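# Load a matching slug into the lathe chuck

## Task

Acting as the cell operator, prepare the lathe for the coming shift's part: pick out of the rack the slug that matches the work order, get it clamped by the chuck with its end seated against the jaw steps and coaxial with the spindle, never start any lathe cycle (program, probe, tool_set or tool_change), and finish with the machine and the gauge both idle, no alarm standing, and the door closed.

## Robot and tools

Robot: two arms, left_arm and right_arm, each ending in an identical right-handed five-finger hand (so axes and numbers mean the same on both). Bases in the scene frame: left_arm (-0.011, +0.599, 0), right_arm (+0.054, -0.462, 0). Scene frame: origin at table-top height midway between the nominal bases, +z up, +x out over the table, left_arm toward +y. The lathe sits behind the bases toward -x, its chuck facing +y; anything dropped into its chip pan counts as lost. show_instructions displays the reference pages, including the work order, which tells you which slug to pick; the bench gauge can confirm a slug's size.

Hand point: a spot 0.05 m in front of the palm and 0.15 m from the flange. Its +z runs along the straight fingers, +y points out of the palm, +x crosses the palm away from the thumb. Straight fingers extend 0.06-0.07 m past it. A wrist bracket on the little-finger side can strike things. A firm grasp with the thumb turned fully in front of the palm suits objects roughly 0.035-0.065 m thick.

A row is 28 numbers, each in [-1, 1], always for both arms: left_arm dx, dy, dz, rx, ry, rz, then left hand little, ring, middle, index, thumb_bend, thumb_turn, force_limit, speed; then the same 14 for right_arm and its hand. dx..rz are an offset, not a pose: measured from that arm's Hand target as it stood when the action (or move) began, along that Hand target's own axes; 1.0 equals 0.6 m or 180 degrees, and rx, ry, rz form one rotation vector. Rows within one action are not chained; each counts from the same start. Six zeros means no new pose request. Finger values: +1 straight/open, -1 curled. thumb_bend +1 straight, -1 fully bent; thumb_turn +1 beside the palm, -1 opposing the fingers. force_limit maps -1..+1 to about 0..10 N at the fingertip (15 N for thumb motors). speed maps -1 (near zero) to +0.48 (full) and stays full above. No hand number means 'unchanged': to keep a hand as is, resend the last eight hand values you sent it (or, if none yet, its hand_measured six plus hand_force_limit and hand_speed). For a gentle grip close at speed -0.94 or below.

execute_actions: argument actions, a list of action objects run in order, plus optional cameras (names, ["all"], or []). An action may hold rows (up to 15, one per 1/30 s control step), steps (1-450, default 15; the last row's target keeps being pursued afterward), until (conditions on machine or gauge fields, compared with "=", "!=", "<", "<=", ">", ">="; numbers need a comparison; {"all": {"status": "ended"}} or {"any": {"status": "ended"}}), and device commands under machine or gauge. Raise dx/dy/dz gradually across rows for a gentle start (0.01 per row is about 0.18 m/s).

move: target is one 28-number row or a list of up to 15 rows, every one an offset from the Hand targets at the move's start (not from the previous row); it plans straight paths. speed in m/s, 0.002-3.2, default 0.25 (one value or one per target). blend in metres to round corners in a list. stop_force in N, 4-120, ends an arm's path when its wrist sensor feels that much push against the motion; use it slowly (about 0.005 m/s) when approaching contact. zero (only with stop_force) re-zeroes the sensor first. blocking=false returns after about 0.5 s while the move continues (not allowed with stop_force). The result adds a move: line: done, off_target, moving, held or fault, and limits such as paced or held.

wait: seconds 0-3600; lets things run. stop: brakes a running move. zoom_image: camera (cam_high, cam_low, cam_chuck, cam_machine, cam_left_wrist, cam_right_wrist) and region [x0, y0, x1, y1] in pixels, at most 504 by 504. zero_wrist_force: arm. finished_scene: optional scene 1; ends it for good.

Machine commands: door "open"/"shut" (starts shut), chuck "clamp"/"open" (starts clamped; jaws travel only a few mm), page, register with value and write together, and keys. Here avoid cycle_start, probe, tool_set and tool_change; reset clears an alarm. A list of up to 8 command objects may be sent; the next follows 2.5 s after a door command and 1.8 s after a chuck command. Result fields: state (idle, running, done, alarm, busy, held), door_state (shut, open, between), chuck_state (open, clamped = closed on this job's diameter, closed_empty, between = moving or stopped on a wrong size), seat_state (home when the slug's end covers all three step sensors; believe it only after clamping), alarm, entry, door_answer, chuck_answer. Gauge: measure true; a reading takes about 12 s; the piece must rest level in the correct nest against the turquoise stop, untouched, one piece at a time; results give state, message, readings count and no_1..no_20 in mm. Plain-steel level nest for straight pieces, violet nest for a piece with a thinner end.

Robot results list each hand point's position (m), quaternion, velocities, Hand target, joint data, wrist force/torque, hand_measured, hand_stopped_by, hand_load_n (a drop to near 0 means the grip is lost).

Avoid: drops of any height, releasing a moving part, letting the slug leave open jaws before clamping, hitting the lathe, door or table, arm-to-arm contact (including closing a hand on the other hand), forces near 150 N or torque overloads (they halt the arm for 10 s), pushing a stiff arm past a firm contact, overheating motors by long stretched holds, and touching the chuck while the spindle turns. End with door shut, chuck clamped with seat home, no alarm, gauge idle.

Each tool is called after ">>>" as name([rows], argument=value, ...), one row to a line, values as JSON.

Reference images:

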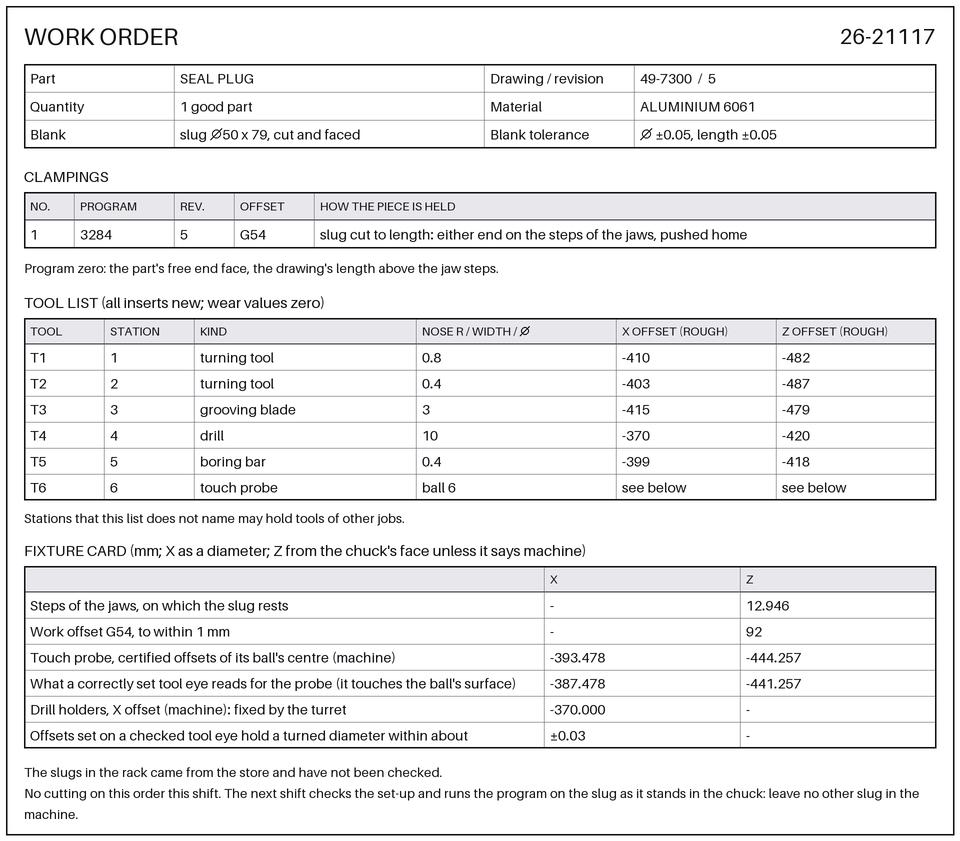

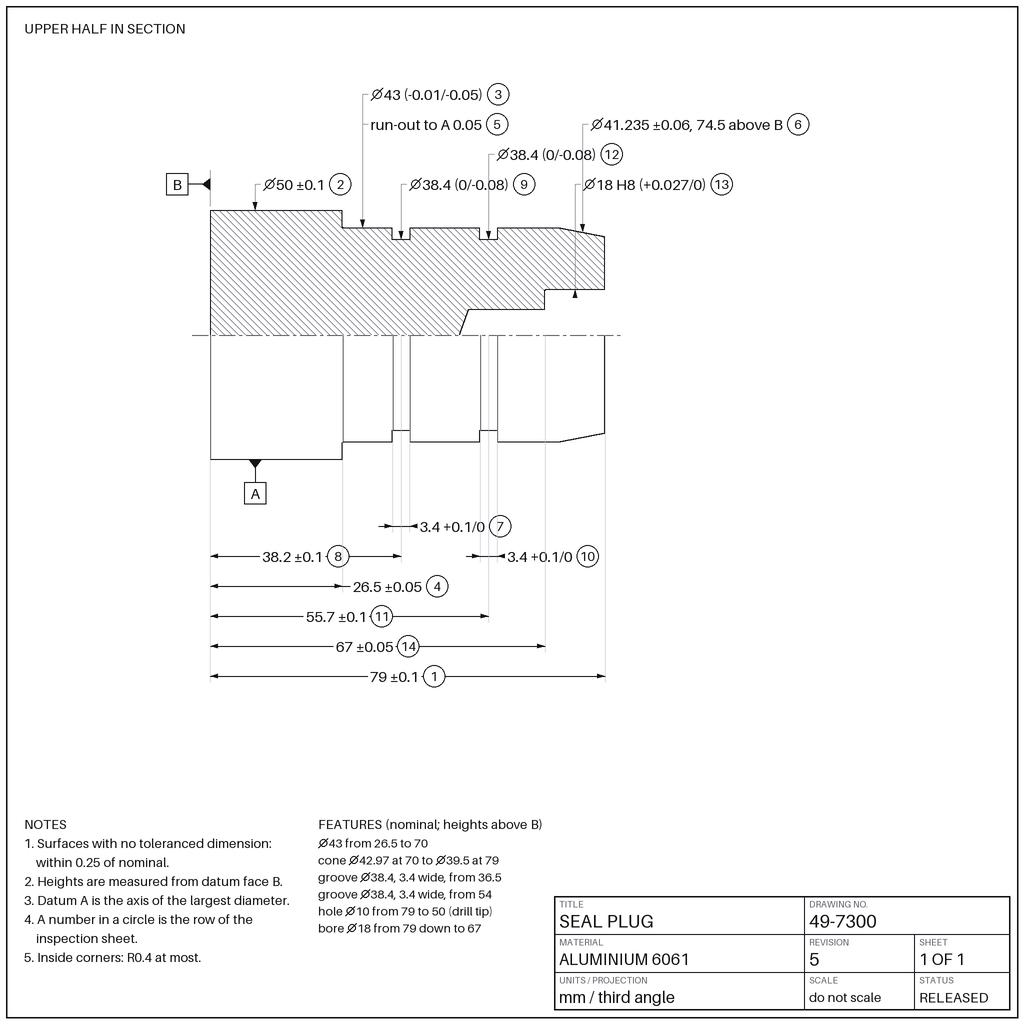

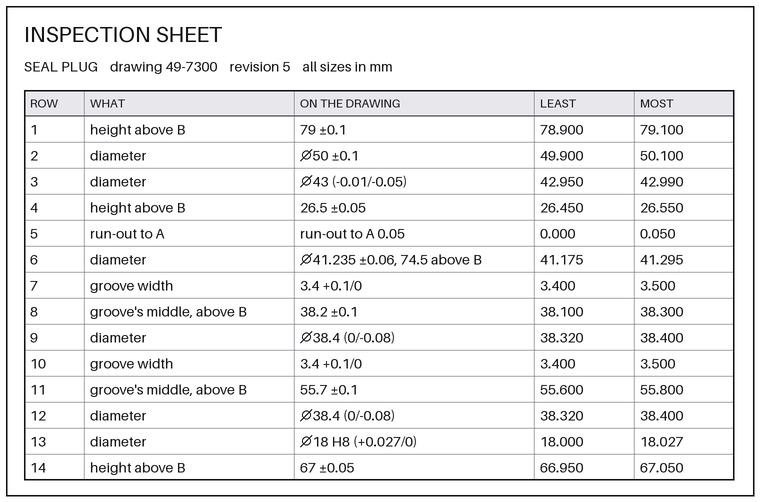

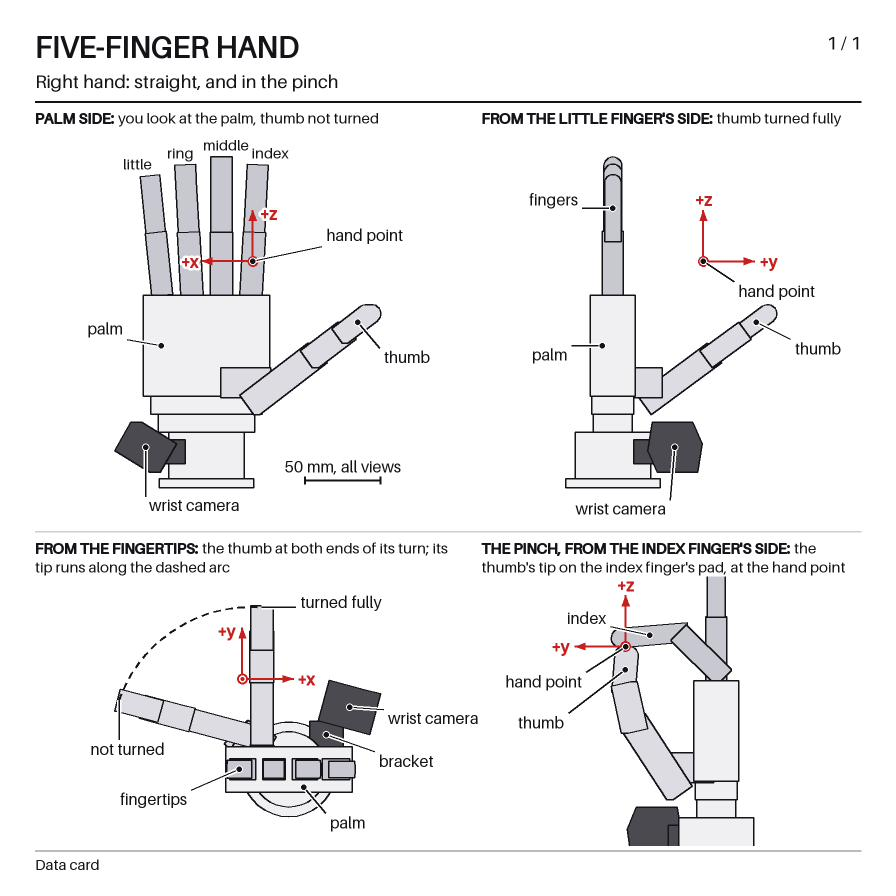

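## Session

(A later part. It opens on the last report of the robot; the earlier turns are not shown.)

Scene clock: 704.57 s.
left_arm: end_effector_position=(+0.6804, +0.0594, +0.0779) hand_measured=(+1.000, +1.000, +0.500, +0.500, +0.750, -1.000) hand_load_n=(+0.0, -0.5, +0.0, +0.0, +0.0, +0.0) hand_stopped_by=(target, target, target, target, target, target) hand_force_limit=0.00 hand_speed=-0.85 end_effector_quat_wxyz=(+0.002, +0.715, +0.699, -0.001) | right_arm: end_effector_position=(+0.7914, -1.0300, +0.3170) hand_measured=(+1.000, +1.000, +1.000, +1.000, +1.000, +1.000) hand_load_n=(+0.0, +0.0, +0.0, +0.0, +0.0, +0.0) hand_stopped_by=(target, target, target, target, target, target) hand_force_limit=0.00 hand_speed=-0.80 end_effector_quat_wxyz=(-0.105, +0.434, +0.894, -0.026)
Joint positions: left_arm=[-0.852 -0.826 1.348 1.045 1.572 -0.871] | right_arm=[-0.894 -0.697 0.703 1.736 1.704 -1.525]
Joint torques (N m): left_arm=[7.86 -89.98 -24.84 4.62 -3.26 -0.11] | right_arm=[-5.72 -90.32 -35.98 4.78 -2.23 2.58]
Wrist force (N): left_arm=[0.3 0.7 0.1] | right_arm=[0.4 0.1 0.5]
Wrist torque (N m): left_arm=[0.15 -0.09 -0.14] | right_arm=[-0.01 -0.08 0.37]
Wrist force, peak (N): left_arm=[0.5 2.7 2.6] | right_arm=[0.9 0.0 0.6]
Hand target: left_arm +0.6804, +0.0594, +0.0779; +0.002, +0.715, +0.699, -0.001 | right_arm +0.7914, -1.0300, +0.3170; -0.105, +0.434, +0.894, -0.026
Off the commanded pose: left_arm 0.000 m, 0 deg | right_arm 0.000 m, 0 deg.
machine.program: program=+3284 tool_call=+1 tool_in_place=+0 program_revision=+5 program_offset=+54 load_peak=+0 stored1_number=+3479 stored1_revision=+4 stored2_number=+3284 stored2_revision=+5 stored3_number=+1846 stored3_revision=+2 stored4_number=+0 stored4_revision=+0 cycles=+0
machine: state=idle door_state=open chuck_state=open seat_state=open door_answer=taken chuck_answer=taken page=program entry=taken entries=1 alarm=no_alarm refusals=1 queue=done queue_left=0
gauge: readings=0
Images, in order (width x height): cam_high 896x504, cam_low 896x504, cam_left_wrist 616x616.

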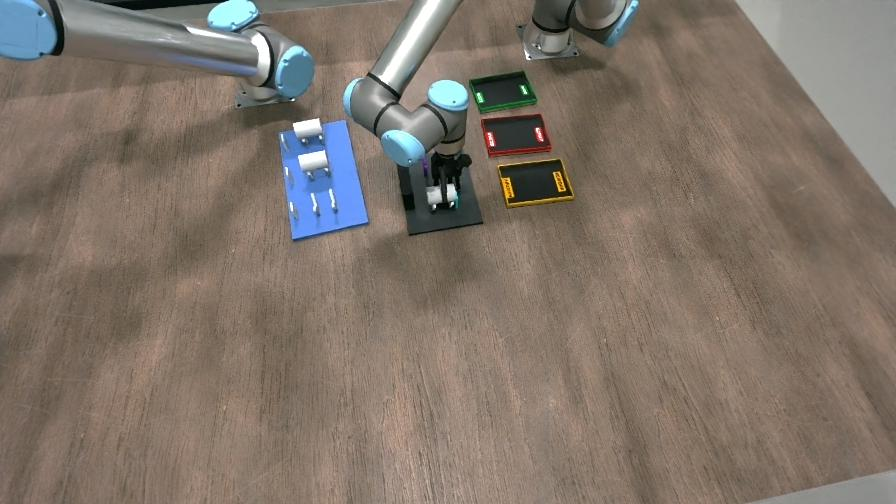

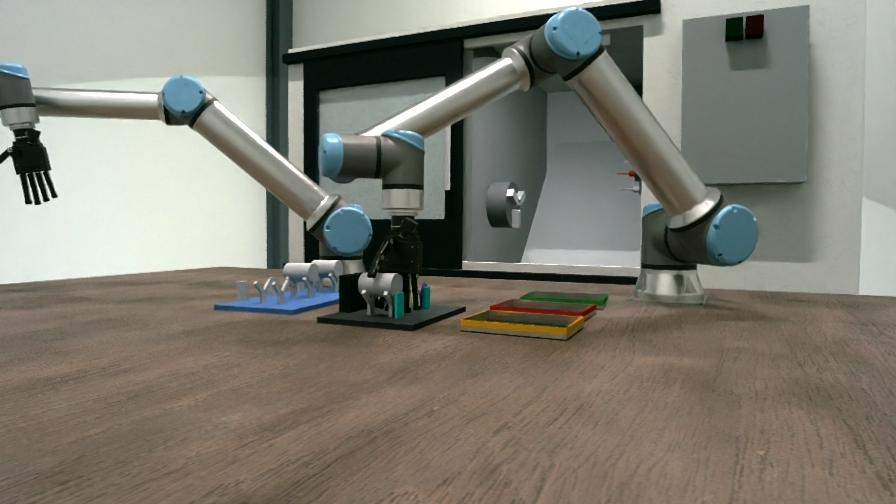

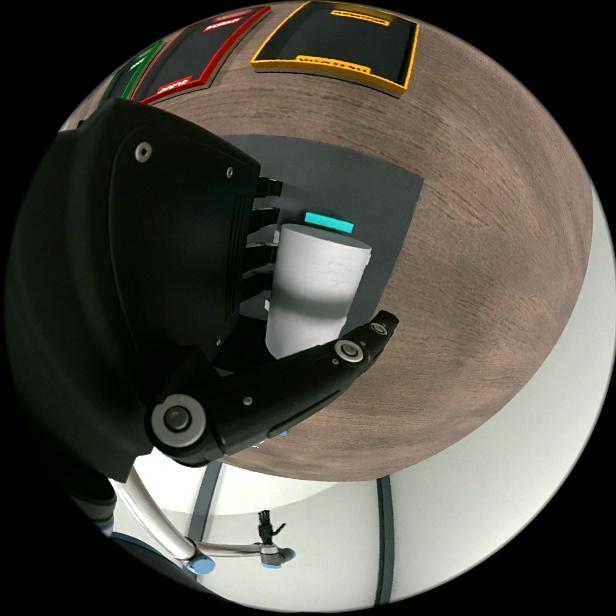

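>>> execute_actions([
  {"rows": [[0,0,0,0,0,0, 1,1,0.32,0.3,0.45,-1,-0.5,-0.85, 0,0,0,0,0,0, 1,1,1,1,1,1,0,-0.8]], "steps": 45},
  {"rows": [[0,0,0,0,0,0, 1,1,-0.1,-0.1,0.1,-1,-0.4,-0.94, 0,0,0,0,0,0, 1,1,1,1,1,1,0,-0.8]], "steps": 90},
])

>>> move(target=[0.0133,0,0,0,0,0, 1,1,-0.1,-0.1,0.1,-1,-0.4,-0.94, 0,0,0,0,0,0, 1,1,1,1,1,1,0,-0.8], speed=0.01, stop_force=6, cameras=["cam_left_wrist", "cam_low"])

>>> zoom_image(camera="cam_left_wrist", region=[250, 190, 390, 330])

Scene clock: 727.20 s.
left_arm: end_effector_position=(+0.6804, +0.0594, +0.0779) hand_measured=(+1.000, +1.000, +0.214, +0.212, +0.390, -1.000) hand_load_n=(+0.0, +0.0, +3.0, +2.5, +4.5, +0.0) hand_stopped_by=(target, target, force, force, force, target) hand_force_limit=-0.40 hand_speed=-0.94 end_effector_quat_wxyz=(+0.002, +0.715, +0.699, -0.001) | right_arm: end_effector_position=(+0.7914, -1.0300, +0.3170) hand_measured=(+1.000, +1.000, +1.000, +1.000, +1.000, +1.000) hand_load_n=(+0.0, +0.0, +0.0, +0.0, +0.0, +0.0) hand_stopped_by=(target, target, target, target, target, target) hand_force_limit=0.00 hand_speed=-0.80 end_effector_quat_wxyz=(-0.105, +0.434, +0.894, -0.026)
Joint positions: left_arm=[-0.852 -0.826 1.348 1.045 1.572 -0.871] | right_arm=[-0.894 -0.697 0.703 1.736 1.704 -1.525]
Joint torques (N m): left_arm=[9.04 -90.76 -43.72 3.06 -3.05 -0.7] | right_arm=[-4.76 -90.58 -35.09 4.73 -2.22 2.49]
Wrist force (N): left_arm=[1.5 -1.3 2.2] | right_arm=[0.3 0.1 0.5]
Wrist torque (N m): left_arm=[0.18 -0.09 -0.16] | right_arm=[0.01 -0.07 0.37]
Wrist force, peak (N): left_arm=[-0.4 -1.5 3.4] | right_arm=[0.9 -0.2 0.6]
Hand target: left_arm +0.6804, +0.0594, +0.0779; +0.002, +0.715, +0.699, -0.001 | right_arm +0.7914, -1.0300, +0.3170; -0.105, +0.434, +0.894, -0.026
Off the commanded pose: left_arm 0.000 m, 0 deg | right_arm 0.000 m, 0 deg.
machine.program: program=+3284 tool_call=+1 tool_in_place=+0 program_revision=+5 program_offset=+54 load_peak=+0 stored1_number=+3479 stored1_revision=+4 stored2_number=+3284 stored2_revision=+5 stored3_number=+1846 stored3_revision=+2 stored4_number=+0 stored4_revision=+0 cycles=+0
machine: state=idle door_state=open chuck_state=open seat_state=open door_answer=taken chuck_answer=taken page=program entry=taken entries=1 alarm=no_alarm refusals=1 queue=done queue_left=0
gauge: readings=0

Scene clock: 728.60 s.
left_arm: end_effector_position=(+0.6805, +0.0623, +0.0779) hand_measured=(+1.000, +1.000, +0.214, +0.212, +0.390, -1.000) hand_load_n=(+0.0, +0.0, +2.5, +3.0, +4.5, +1.5) hand_stopped_by=(target, target, force, force, force, target) hand_force_limit=-0.40 hand_speed=-0.94 end_effector_quat_wxyz=(+0.002, +0.715, +0.699, -0.001) | right_arm: end_effector_position=(+0.7914, -1.0300, +0.3170) hand_measured=(+1.000, +1.000, +1.000, +1.000, +1.000, +1.000) hand_load_n=(+0.0, +0.0, +0.0, +0.0, +0.0, +0.0) hand_stopped_by=(target, target, target, target, target, target) hand_force_limit=0.00 hand_speed=-0.80 end_effector_quat_wxyz=(-0.105, +0.434, +0.894, -0.026)
Joint positions: left_arm=[-0.85 -0.828 1.353 1.042 1.572 -0.869] | right_arm=[-0.894 -0.697 0.703 1.736 1.704 -1.525]
Joint torques (N m): left_arm=[-9.7 -84.83 -43.05 5.53 -2.83 -1.22] | right_arm=[-5.39 -89.97 -35.34 4.77 -2.23 2.41]
Wrist force (N): left_arm=[0.3 -1.7 1.8] | right_arm=[0.6 0.0 0.6]
Wrist torque (N m): left_arm=[0.17 -0.10 -0.12] | right_arm=[-0.01 -0.11 0.38]
Wrist force, peak (N): left_arm=[-8.6 -1.2 2.7] | right_arm=[0.8 0.0 0.3]
Hand target: left_arm +0.6805, +0.0623, +0.0779; +0.002, +0.715, +0.699, -0.001 (not the last commanded pose) | right_arm +0.7914, -1.0300, +0.3170; -0.105, +0.434, +0.894, -0.026
Off the commanded pose: left_arm 0.005 m, 0 deg | right_arm 0.000 m, 0 deg.
machine.program: program=+3284 tool_call=+1 tool_in_place=+0 program_revision=+5 program_offset=+54 load_peak=+0 stored1_number=+3479 stored1_revision=+4 stored2_number=+3284 stored2_revision=+5 stored3_number=+1846 stored3_revision=+2 stored4_number=+0 stored4_revision=+0 cycles=+0
machine: state=idle door_state=open chuck_state=open seat_state=open door_answer=taken chuck_answer=taken page=program entry=taken entries=1 alarm=no_alarm refusals=1 queue=done queue_left=0
gauge: readings=0
move: contact (left_arm)
Images, in order (width x height): cam_low 896x504, cam_left_wrist 616x616.

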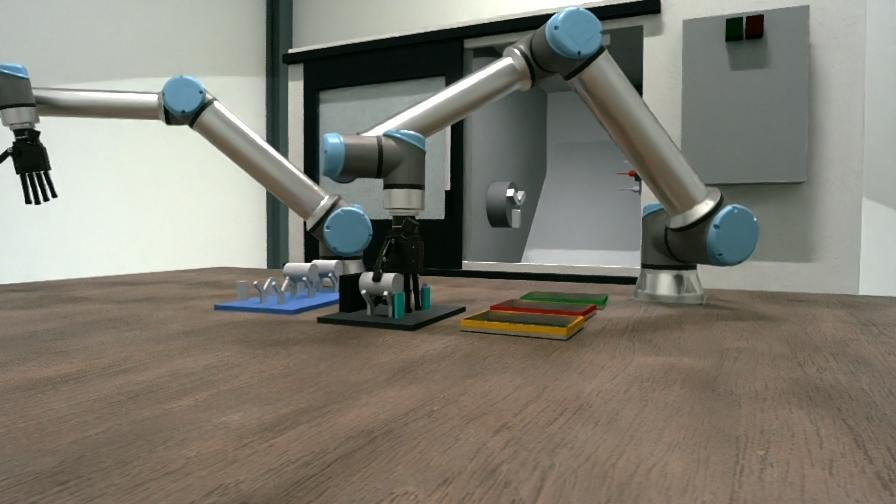

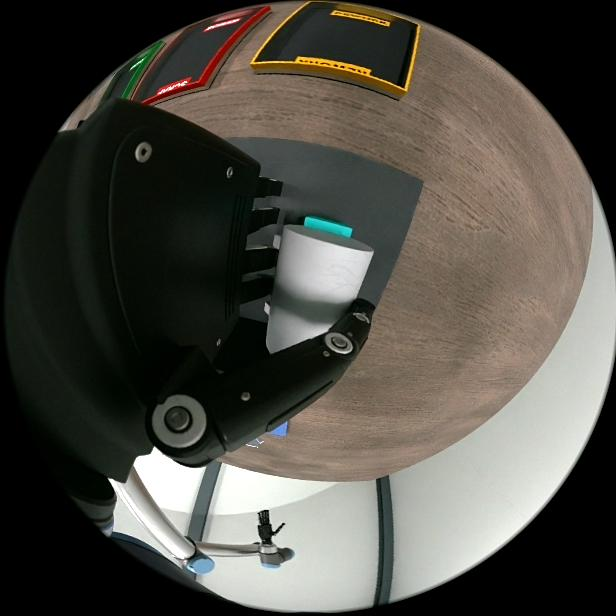

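Scaled by 3.600 from the camera's image (finer frame: 880x880).

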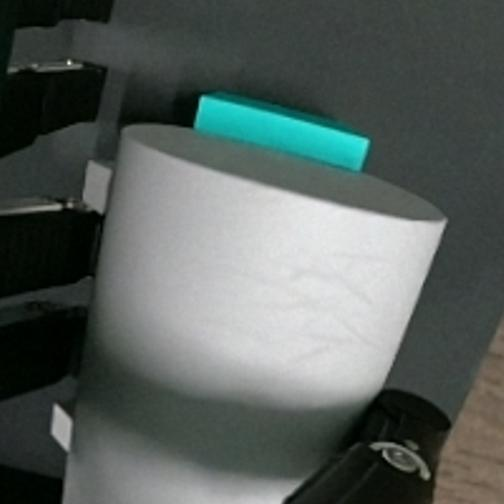

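>>> execute_actions([
  {"rows": [[0,0,0,0,0,0, 1,1,0.3,0.3,0.45,-1,-0.4,-0.92, 0,0,0,0,0,0, 1,1,1,1,1,1,0,-0.8]], "steps": 30},
  {"rows": [[0,0,0,0,0,0, 1,1,0.6,0.6,0.85,-1,-0.4,-0.8, 0,0,0,0,0,0, 1,1,1,1,1,1,0,-0.8]], "steps": 50},
  {"gauge": {"measure": true}, "steps": 400, "until": {"gauge": {"readings": [">=", 1]}}},
], cameras=["cam_left_wrist", "cam_low"])

Scene clock: 751.03 s.
left_arm: end_effector_position=(+0.6805, +0.0623, +0.0779) hand_measured=(+1.000, +1.000, +0.600, +0.600, +0.850, -1.000) hand_load_n=(+0.0, +0.0, +0.0, +0.0, +0.0, +0.0) hand_stopped_by=(target, target, target, target, target, target) hand_force_limit=-0.40 hand_speed=-0.80 end_effector_quat_wxyz=(+0.002, +0.715, +0.699, -0.001) | right_arm: end_effector_position=(+0.7914, -1.0300, +0.3170) hand_measured=(+1.000, +1.000, +1.000, +1.000, +1.000, +1.000) hand_load_n=(+0.0, +0.0, +0.0, -0.5, +0.0, +0.0) hand_stopped_by=(target, target, target, target, target, target) hand_force_limit=0.00 hand_speed=-0.80 end_effector_quat_wxyz=(-0.105, +0.434, +0.894, -0.026)
Joint positions: left_arm=[-0.85 -0.828 1.353 1.042 1.572 -0.869] | right_arm=[-0.894 -0.697 0.703 1.736 1.704 -1.525]
Joint torques (N m): left_arm=[-9.86 -101.74 -23.57 2.76 -3.53 -0.68] | right_arm=[-5.66 -90.75 -34.19 4.49 -2.21 2.42]
Wrist force (N): left_arm=[0.2 0.8 -0.2] | right_arm=[0.7 0.1 0.5]
Wrist torque (N m): left_arm=[0.20 -0.06 -0.14] | right_arm=[-0.01 -0.13 0.39]
Wrist force, peak (N): left_arm=[0.2 0.5 2.7] | right_arm=[0.7 0.3 0.6]
Hand target: left_arm +0.6805, +0.0623, +0.0779; +0.002, +0.715, +0.699, -0.001 | right_arm +0.7914, -1.0300, +0.3170; -0.105, +0.434, +0.894, -0.026
Off the commanded pose: left_arm 0.000 m, 0 deg | right_arm 0.000 m, 0 deg.
machine.program: program=+3284 tool_call=+1 tool_in_place=+0 program_revision=+5 program_offset=+54 load_peak=+0 stored1_number=+3479 stored1_revision=+4 stored2_number=+3284 stored2_revision=+5 stored3_number=+1846 stored3_revision=+2 stored4_number=+0 stored4_revision=+0 cycles=+0
machine: state=idle door_state=open chuck_state=open seat_state=open door_answer=taken chuck_answer=taken page=program entry=taken entries=1 alarm=no_alarm refusals=1 queue=done queue_left=0
gauge: message=started readings=1 no_1=79.000 no_2=49.991 no_3=49.990 no_4=79.002 no_5=0.001 no_6=49.994 no_9=49.991 no_12=49.992 no_14=78.998
Images, in order (width x height): cam_low 896x504, cam_left_wrist 616x616.

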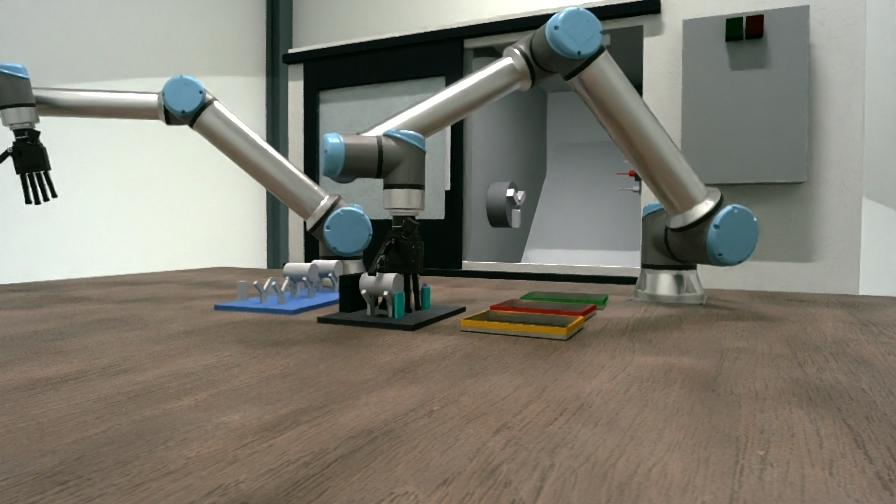

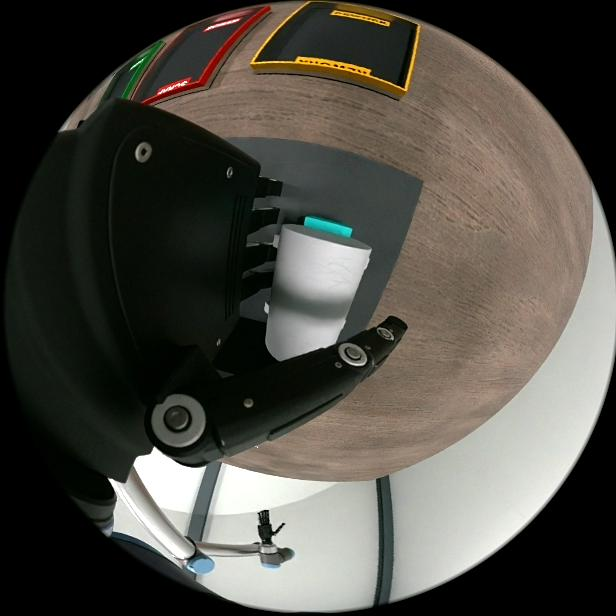

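>>> execute_actions([
  {"rows": [[0,0,0,0,0,0, 1,1,0.35,0.33,0.5,-1,0.3,-0.8, 0,0,0,0,0,0, 1,1,1,1,1,1,0,-0.8]], "steps": 40},
  {"rows": [[0,0,0,0,0,0, 1,1,-0.1,-0.1,0.1,-1,0.35,-0.94, 0,0,0,0,0,0, 1,1,1,1,1,1,0,-0.8]], "steps": 130},
], cameras=["cam_left_wrist"])

>>> zoom_image(camera="cam_left_wrist", region=[250, 190, 400, 340])

Scene clock: 806.23 s.
left_arm: end_effector_position=(+0.6805, +0.0623, +0.0779) hand_measured=(+1.000, +1.000, +0.122, +0.124, +0.390, -1.000) hand_load_n=(+0.0, +0.0, +6.5, +6.0, +10.5, +0.5) hand_stopped_by=(target, target, force, force, force, target) hand_force_limit=0.35 hand_speed=-0.94 end_effector_quat_wxyz=(+0.002, +0.715, +0.699, -0.001) | right_arm: end_effector_position=(+0.7914, -1.0300, +0.3170) hand_measured=(+1.000, +1.000, +1.000, +1.000, +1.000, +1.000) hand_load_n=(+0.0, +0.0, +0.0, +0.0, +0.0, +0.0) hand_stopped_by=(target, target, target, target, target, target) hand_force_limit=0.00 hand_speed=-0.80 end_effector_quat_wxyz=(-0.105, +0.434, +0.894, -0.026)
Joint positions: left_arm=[-0.85 -0.828 1.353 1.042 1.572 -0.869] | right_arm=[-0.894 -0.697 0.703 1.736 1.704 -1.525]
Joint torques (N m): left_arm=[17.5 -100.9 -45.68 2.52 -3.22 0.89] | right_arm=[-4.84 -90.71 -33.19 4.26 -2.19 2.51]
Wrist force (N): left_arm=[2.3 -6.9 1.7] | right_arm=[0.5 0.2 0.5]
Wrist torque (N m): left_arm=[0.29 -0.10 -0.17] | right_arm=[0.02 -0.09 0.38]
Wrist force, peak (N): left_arm=[-5.1 -4.9 4.9] | right_arm=[0.8 0.2 0.8]
Hand target: left_arm +0.6805, +0.0623, +0.0779; +0.002, +0.715, +0.699, -0.001 | right_arm +0.7914, -1.0300, +0.3170; -0.105, +0.434, +0.894, -0.026
Off the commanded pose: left_arm 0.000 m, 0 deg | right_arm 0.000 m, 0 deg.
machine.program: program=+3284 tool_call=+1 tool_in_place=+0 program_revision=+5 program_offset=+54 load_peak=+0 stored1_number=+3479 stored1_revision=+4 stored2_number=+3284 stored2_revision=+5 stored3_number=+1846 stored3_revision=+2 stored4_number=+0 stored4_revision=+0 cycles=+0
machine: state=idle door_state=open chuck_state=open seat_state=open door_answer=taken chuck_answer=taken page=program entry=taken entries=1 alarm=no_alarm refusals=1 queue=done queue_left=0
gauge: message=started readings=1 no_1=79.000 no_2=49.991 no_3=49.990 no_4=79.002 no_5=0.001 no_6=49.994 no_9=49.991 no_12=49.992 no_14=78.998

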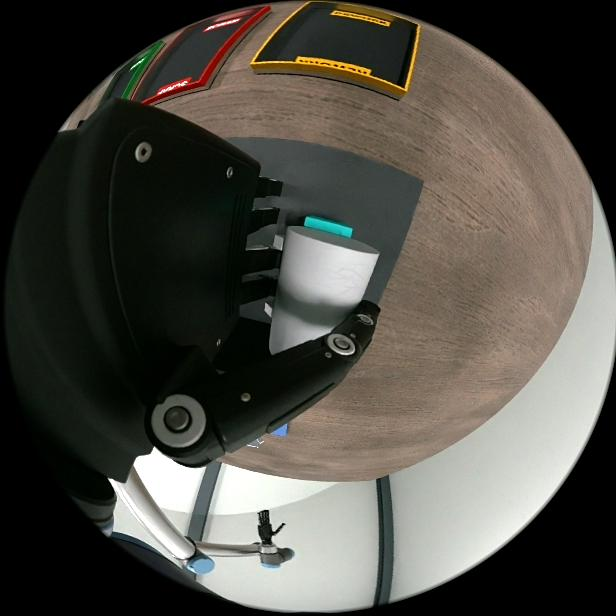

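Scaled by 3.360 from the camera's image (finer frame: 880x880).

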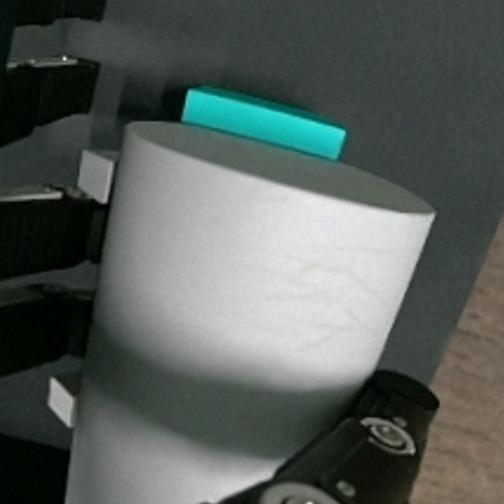

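>>> move([
  [-0.002, 0, -0.01, 0,0,0, 1,1,-0.1,-0.1,0.1,-1,0.35,-0.94, 0,0,0,0,0,0, 1,1,1,1,1,1,0,-0.8],
  [-0.01, 0, -0.37, 0,0,0, 1,1,-0.1,-0.1,0.1,-1,0.35,-0.94, 0,0,0,0,0,0, 1,1,1,1,1,1,0,-0.8],
], speed=[0.03, 0.1], blend=0.003, cameras=["cam_left_wrist", "cam_low"])

>>> zoom_image(camera="cam_left_wrist", region=[250, 190, 400, 340])

>>> zoom_image(camera="cam_low", region=[345, 135, 445, 235])

Scene clock: 816.43 s.
left_arm: end_effector_position=(+0.6801, +0.0570, +0.3000) hand_measured=(+1.000, +1.000, +0.122, +0.124, +0.390, -1.000) hand_load_n=(+0.0, +0.0, +5.5, +5.0, +11.0, +0.5) hand_stopped_by=(target, target, force, force, force, target) hand_force_limit=0.35 hand_speed=-0.94 end_effector_quat_wxyz=(+0.002, +0.715, +0.699, -0.001) | right_arm: end_effector_position=(+0.7914, -1.0300, +0.3170) hand_measured=(+1.000, +1.000, +1.000, +1.000, +1.000, +1.000) hand_load_n=(+0.0, +0.0, +0.0, +0.0, +0.0, +0.0) hand_stopped_by=(target, target, target, target, target, target) hand_force_limit=0.00 hand_speed=-0.80 end_effector_quat_wxyz=(-0.105, +0.434, +0.894, -0.026)
Joint positions: left_arm=[-0.855 -0.959 1.161 1.365 1.572 -0.874] | right_arm=[-0.894 -0.697 0.703 1.736 1.704 -1.525]
Joint torques (N m): left_arm=[-7.38 -85.92 -35.16 4.29 -3.57 -1.56] | right_arm=[-4.13 -90.06 -33.42 4.36 -2.06 2.5]
Wrist force (N): left_arm=[0.6 0.7 3.6] | right_arm=[0.6 0.3 0.6]
Wrist torque (N m): left_arm=[0.20 -0.14 0.12] | right_arm=[0.02 -0.11 0.39]
Wrist force, peak (N): left_arm=[2.6 -7.2 1.4] | right_arm=[0.7 0.4 0.9]
Hand target: left_arm +0.6801, +0.0571, +0.2999; +0.002, +0.715, +0.699, -0.001 | right_arm +0.7914, -1.0300, +0.3170; -0.105, +0.434, +0.894, -0.026
Off the commanded pose: left_arm 0.000 m, 0 deg | right_arm 0.000 m, 0 deg.
machine.program: program=+3284 tool_call=+1 tool_in_place=+0 program_revision=+5 program_offset=+54 load_peak=+0 stored1_number=+3479 stored1_revision=+4 stored2_number=+3284 stored2_revision=+5 stored3_number=+1846 stored3_revision=+2 stored4_number=+0 stored4_revision=+0 cycles=+0
machine: state=idle door_state=open chuck_state=open seat_state=open door_answer=taken chuck_answer=taken page=program entry=taken entries=1 alarm=no_alarm refusals=1 queue=done queue_left=0
gauge: message=started readings=1 no_1=79.000 no_2=49.991 no_3=49.990 no_4=79.002 no_5=0.001 no_6=49.994 no_9=49.991 no_12=49.992 no_14=78.998
move: done
Images, in order (width x height): cam_low 896x504, cam_left_wrist 616x616.

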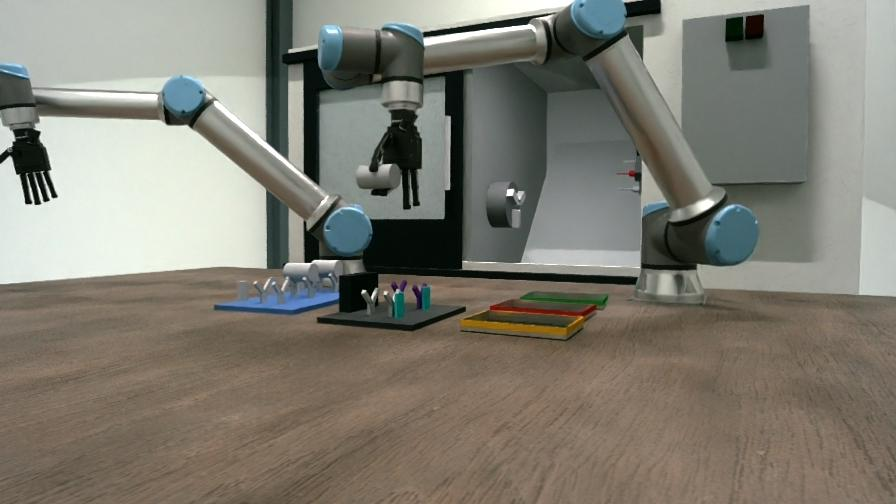

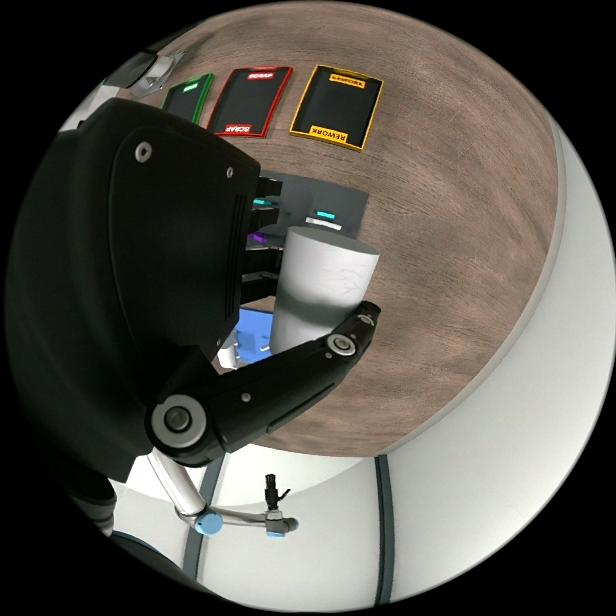

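Scaled by 3.360 from the camera's image (finer frame: 880x880).

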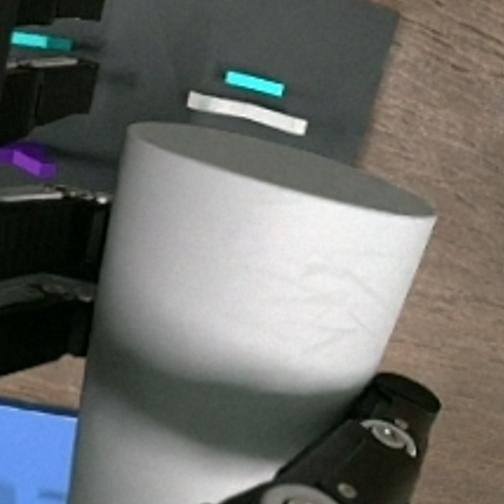

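Scaled by 5.040 from the camera's image (finer frame: 1280x720).

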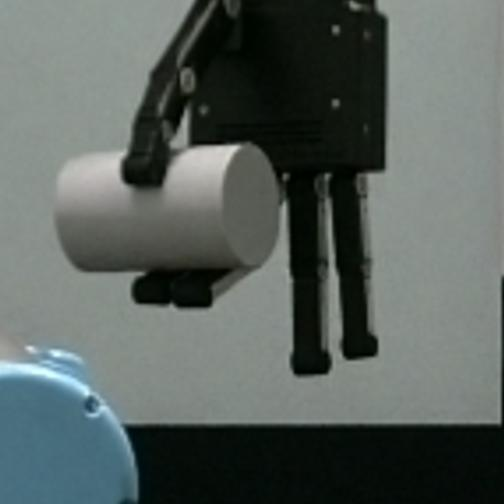

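>>> move(target=[-0.01, -0.883, -0.2, 0.1,0,-0.0072, 1,1,-0.1,-0.1,0.1,-1,0.35,-0.94, 0,0,0,0,0,0, 1,1,1,1,1,1,0,-0.8], speed=0.25, cameras=["cam_left_wrist", "cam_high"])

Scene clock: 835.23 s.
left_arm: end_effector_position=(+0.1502, +0.0630, +0.4191) hand_measured=(+1.000, +1.000, +0.122, +0.124, +0.390, -1.000) hand_load_n=(+0.0, +0.0, +5.5, +5.0, +11.5, +0.5) hand_stopped_by=(target, target, force, force, force, target) hand_force_limit=0.35 hand_speed=-0.94 end_effector_quat_wxyz=(-0.110, +0.698, +0.699, -0.110) | right_arm: end_effector_position=(+0.7914, -1.0300, +0.3170) hand_measured=(+1.000, +1.000, +1.000, +1.000, +1.000, +1.000) hand_load_n=(+0.0, +0.0, +0.0, +0.0, -0.5, +0.0) hand_stopped_by=(target, target, target, target, target, target) hand_force_limit=0.00 hand_speed=-0.80 end_effector_quat_wxyz=(-0.105, +0.434, +0.894, -0.026)
Joint positions: left_arm=[-1.507 -1.462 1.635 1.405 1.883 -1.547] | right_arm=[-0.894 -0.697 0.703 1.736 1.704 -1.525]
Joint torques (N m): left_arm=[-11.09 -57.05 -48.44 6.29 -1.35 -0.95] | right_arm=[-4.29 -91.99 -32.67 3.94 -2.16 2.45]
Wrist force (N): left_arm=[0.1 1.0 4.2] | right_arm=[0.3 0.1 0.6]
Wrist torque (N m): left_arm=[0.08 -0.08 0.07] | right_arm=[0.00 -0.07 0.36]
Wrist force, peak (N): left_arm=[0.5 3.7 4.9] | right_arm=[0.8 -0.2 0.7]
Hand target: left_arm +0.1501, +0.0630, +0.4192; -0.110, +0.698, +0.699, -0.110 | right_arm +0.7914, -1.0300, +0.3170; -0.105, +0.434, +0.894, -0.026
Off the commanded pose: left_arm 0.000 m, 0 deg | right_arm 0.000 m, 0 deg.
machine.program: program=+3284 tool_call=+1 tool_in_place=+0 program_revision=+5 program_offset=+54 load_peak=+0 stored1_number=+3479 stored1_revision=+4 stored2_number=+3284 stored2_revision=+5 stored3_number=+1846 stored3_revision=+2 stored4_number=+0 stored4_revision=+0 cycles=+0
machine: state=idle door_state=open chuck_state=open seat_state=open door_answer=taken chuck_answer=taken page=program entry=taken entries=1 alarm=no_alarm refusals=1 queue=done queue_left=0
gauge: message=started readings=1 no_1=79.000 no_2=49.991 no_3=49.990 no_4=79.002 no_5=0.001 no_6=49.994 no_9=49.991 no_12=49.992 no_14=78.998
move: done
Images, in order (width x height): cam_high 896x504, cam_left_wrist 616x616.

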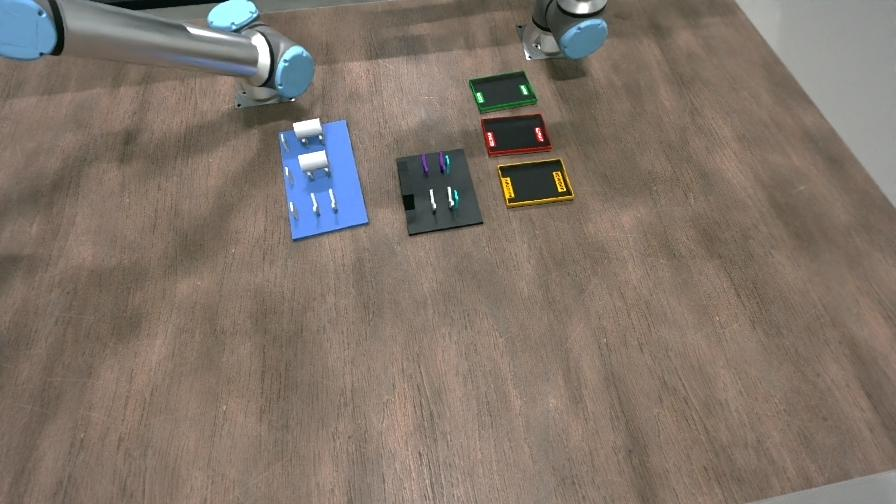

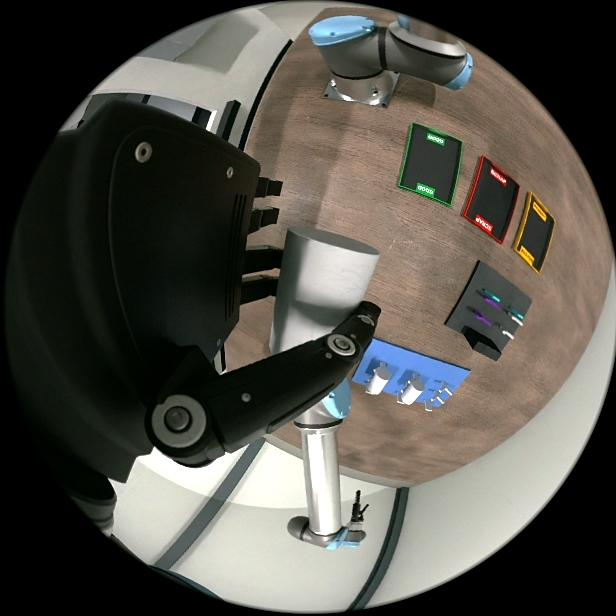

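>>> move(target=[0.145, -0.634, 0.206, 0.2333,0,0, 1,1,-0.1,-0.1,0.1,-1,0.35,-0.94, 0,0,0,0,0,0, 1,1,1,1,1,1,0,-0.8], speed=0.2, cameras=["all"])

Scene clock: 844.13 s.
left_arm: end_effector_position=(-0.2498, +0.1498, +0.4185) hand_measured=(+1.000, +1.000, +0.122, +0.124, +0.390, -1.000) hand_load_n=(+0.0, +0.0, +4.5, +4.0, +12.0, +0.5) hand_stopped_by=(target, target, force, force, force, target) hand_force_limit=0.35 hand_speed=-0.94 end_effector_quat_wxyz=(-0.353, +0.612, +0.613, -0.353) | right_arm: end_effector_position=(+0.7914, -1.0300, +0.3170) hand_measured=(+1.000, +1.000, +1.000, +1.000, +1.000, +1.000) hand_load_n=(+0.0, +0.0, +0.0, +0.0, +0.0, +0.0) hand_stopped_by=(target, target, target, target, target, target) hand_force_limit=0.00 hand_speed=-0.80 end_effector_quat_wxyz=(-0.105, +0.434, +0.894, -0.026)
Joint positions: left_arm=[-2.048 -1.716 1.899 0.68 2.421 -2.42] | right_arm=[-0.894 -0.697 0.703 1.736 1.704 -1.525]
Joint torques (N m): left_arm=[-11.92 -30.72 -48.85 0.2 4.73 -1.06] | right_arm=[-5.01 -89.88 -32.67 4.1 -2.2 2.36]
Wrist force (N): left_arm=[0.3 0.5 4.4] | right_arm=[0.6 0.1 0.6]
Wrist torque (N m): left_arm=[-0.34 -0.20 -0.02] | right_arm=[0.00 -0.11 0.39]
Wrist force, peak (N): left_arm=[0.8 -0.3 6.9] | right_arm=[0.9 0.2 0.8]
Hand target: left_arm -0.2499, +0.1498, +0.4186; -0.353, +0.612, +0.613, -0.353 | right_arm +0.7914, -1.0300, +0.3170; -0.105, +0.434, +0.894, -0.026
Off the commanded pose: left_arm 0.000 m, 0 deg | right_arm 0.000 m, 0 deg.
machine.program: program=+3284 tool_call=+1 tool_in_place=+0 program_revision=+5 program_offset=+54 load_peak=+0 stored1_number=+3479 stored1_revision=+4 stored2_number=+3284 stored2_revision=+5 stored3_number=+1846 stored3_revision=+2 stored4_number=+0 stored4_revision=+0 cycles=+0
machine: state=idle door_state=open chuck_state=open seat_state=open door_answer=taken chuck_answer=taken page=program entry=taken entries=1 alarm=no_alarm refusals=1 queue=done queue_left=0
gauge: message=started readings=1 no_1=79.000 no_2=49.991 no_3=49.990 no_4=79.002 no_5=0.001 no_6=49.994 no_9=49.991 no_12=49.992 no_14=78.998
move: done

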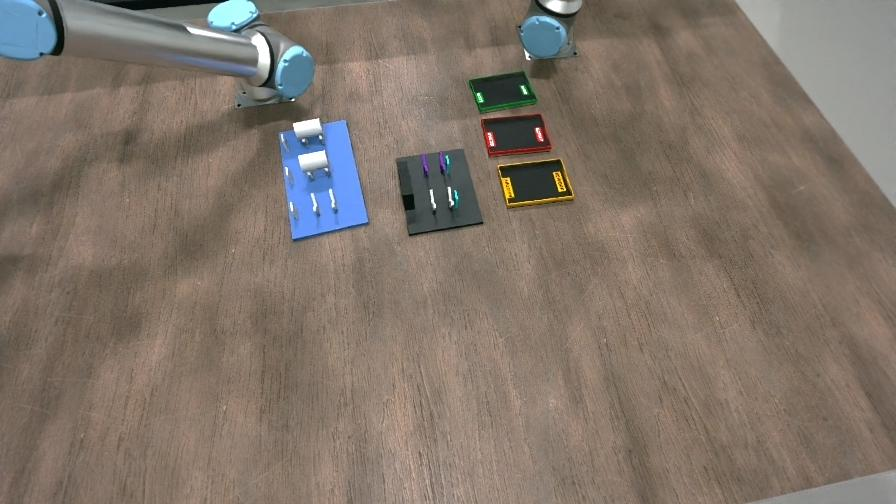

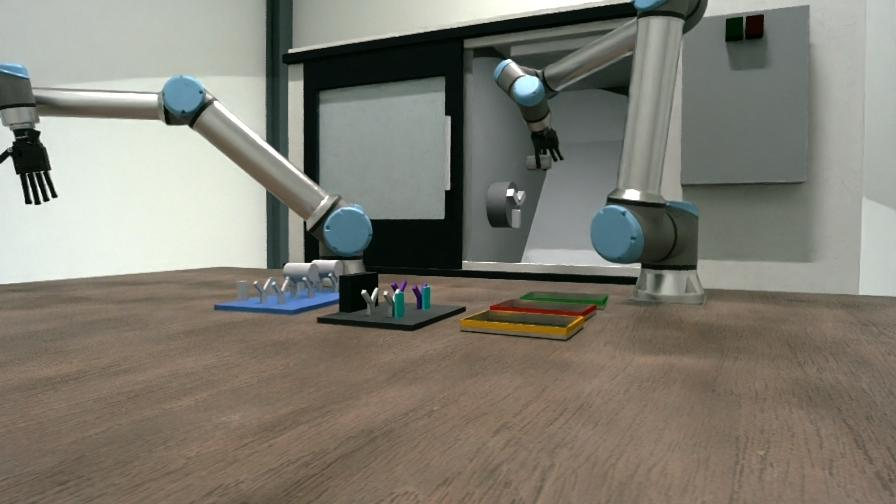

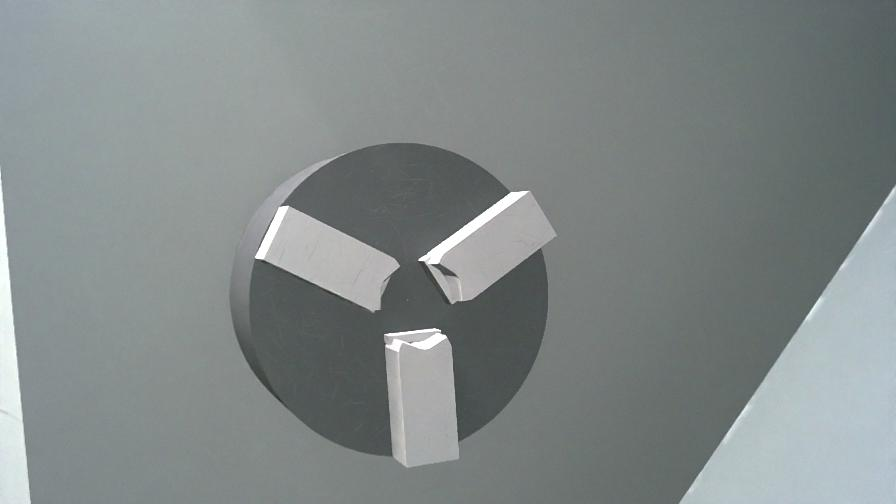

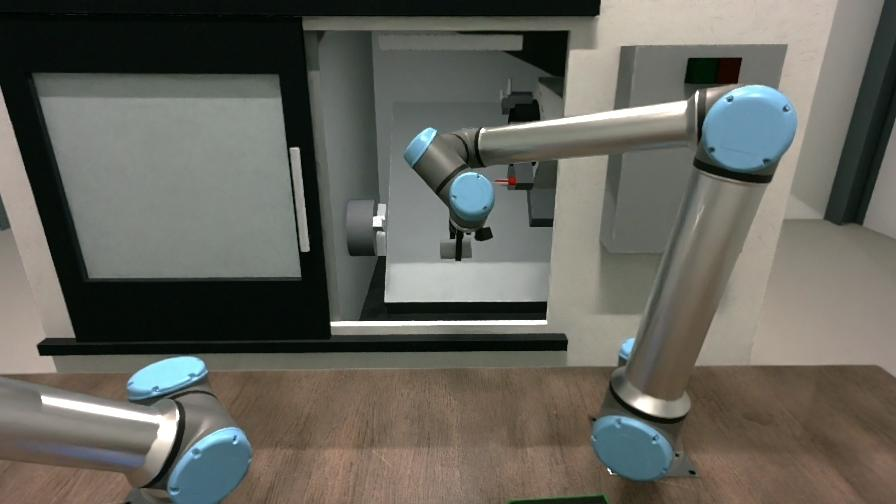

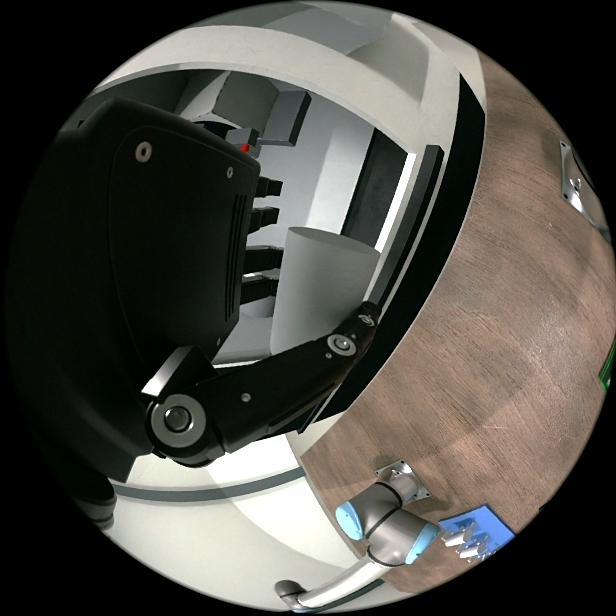

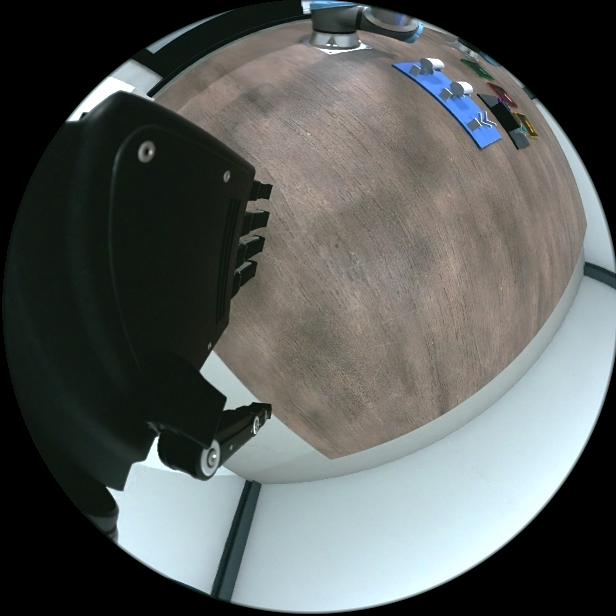

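>>> zoom_image(camera="cam_machine", region=[330, 180, 510, 300])

>>> zoom_image(camera="cam_low", region=[460, 50, 640, 250])

Scaled by 2.800 from the camera's image (finer frame: 1280x720).

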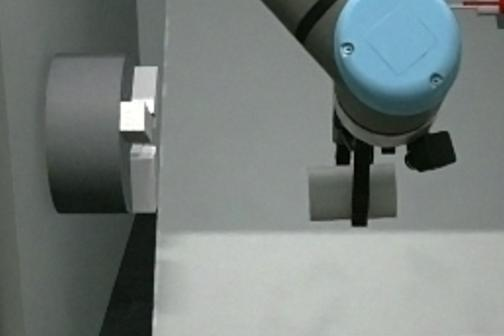

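Scaled by 2.520 from the camera's image (finer frame: 1280x720).

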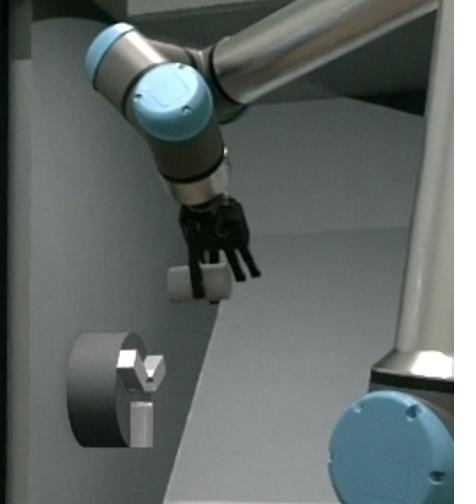

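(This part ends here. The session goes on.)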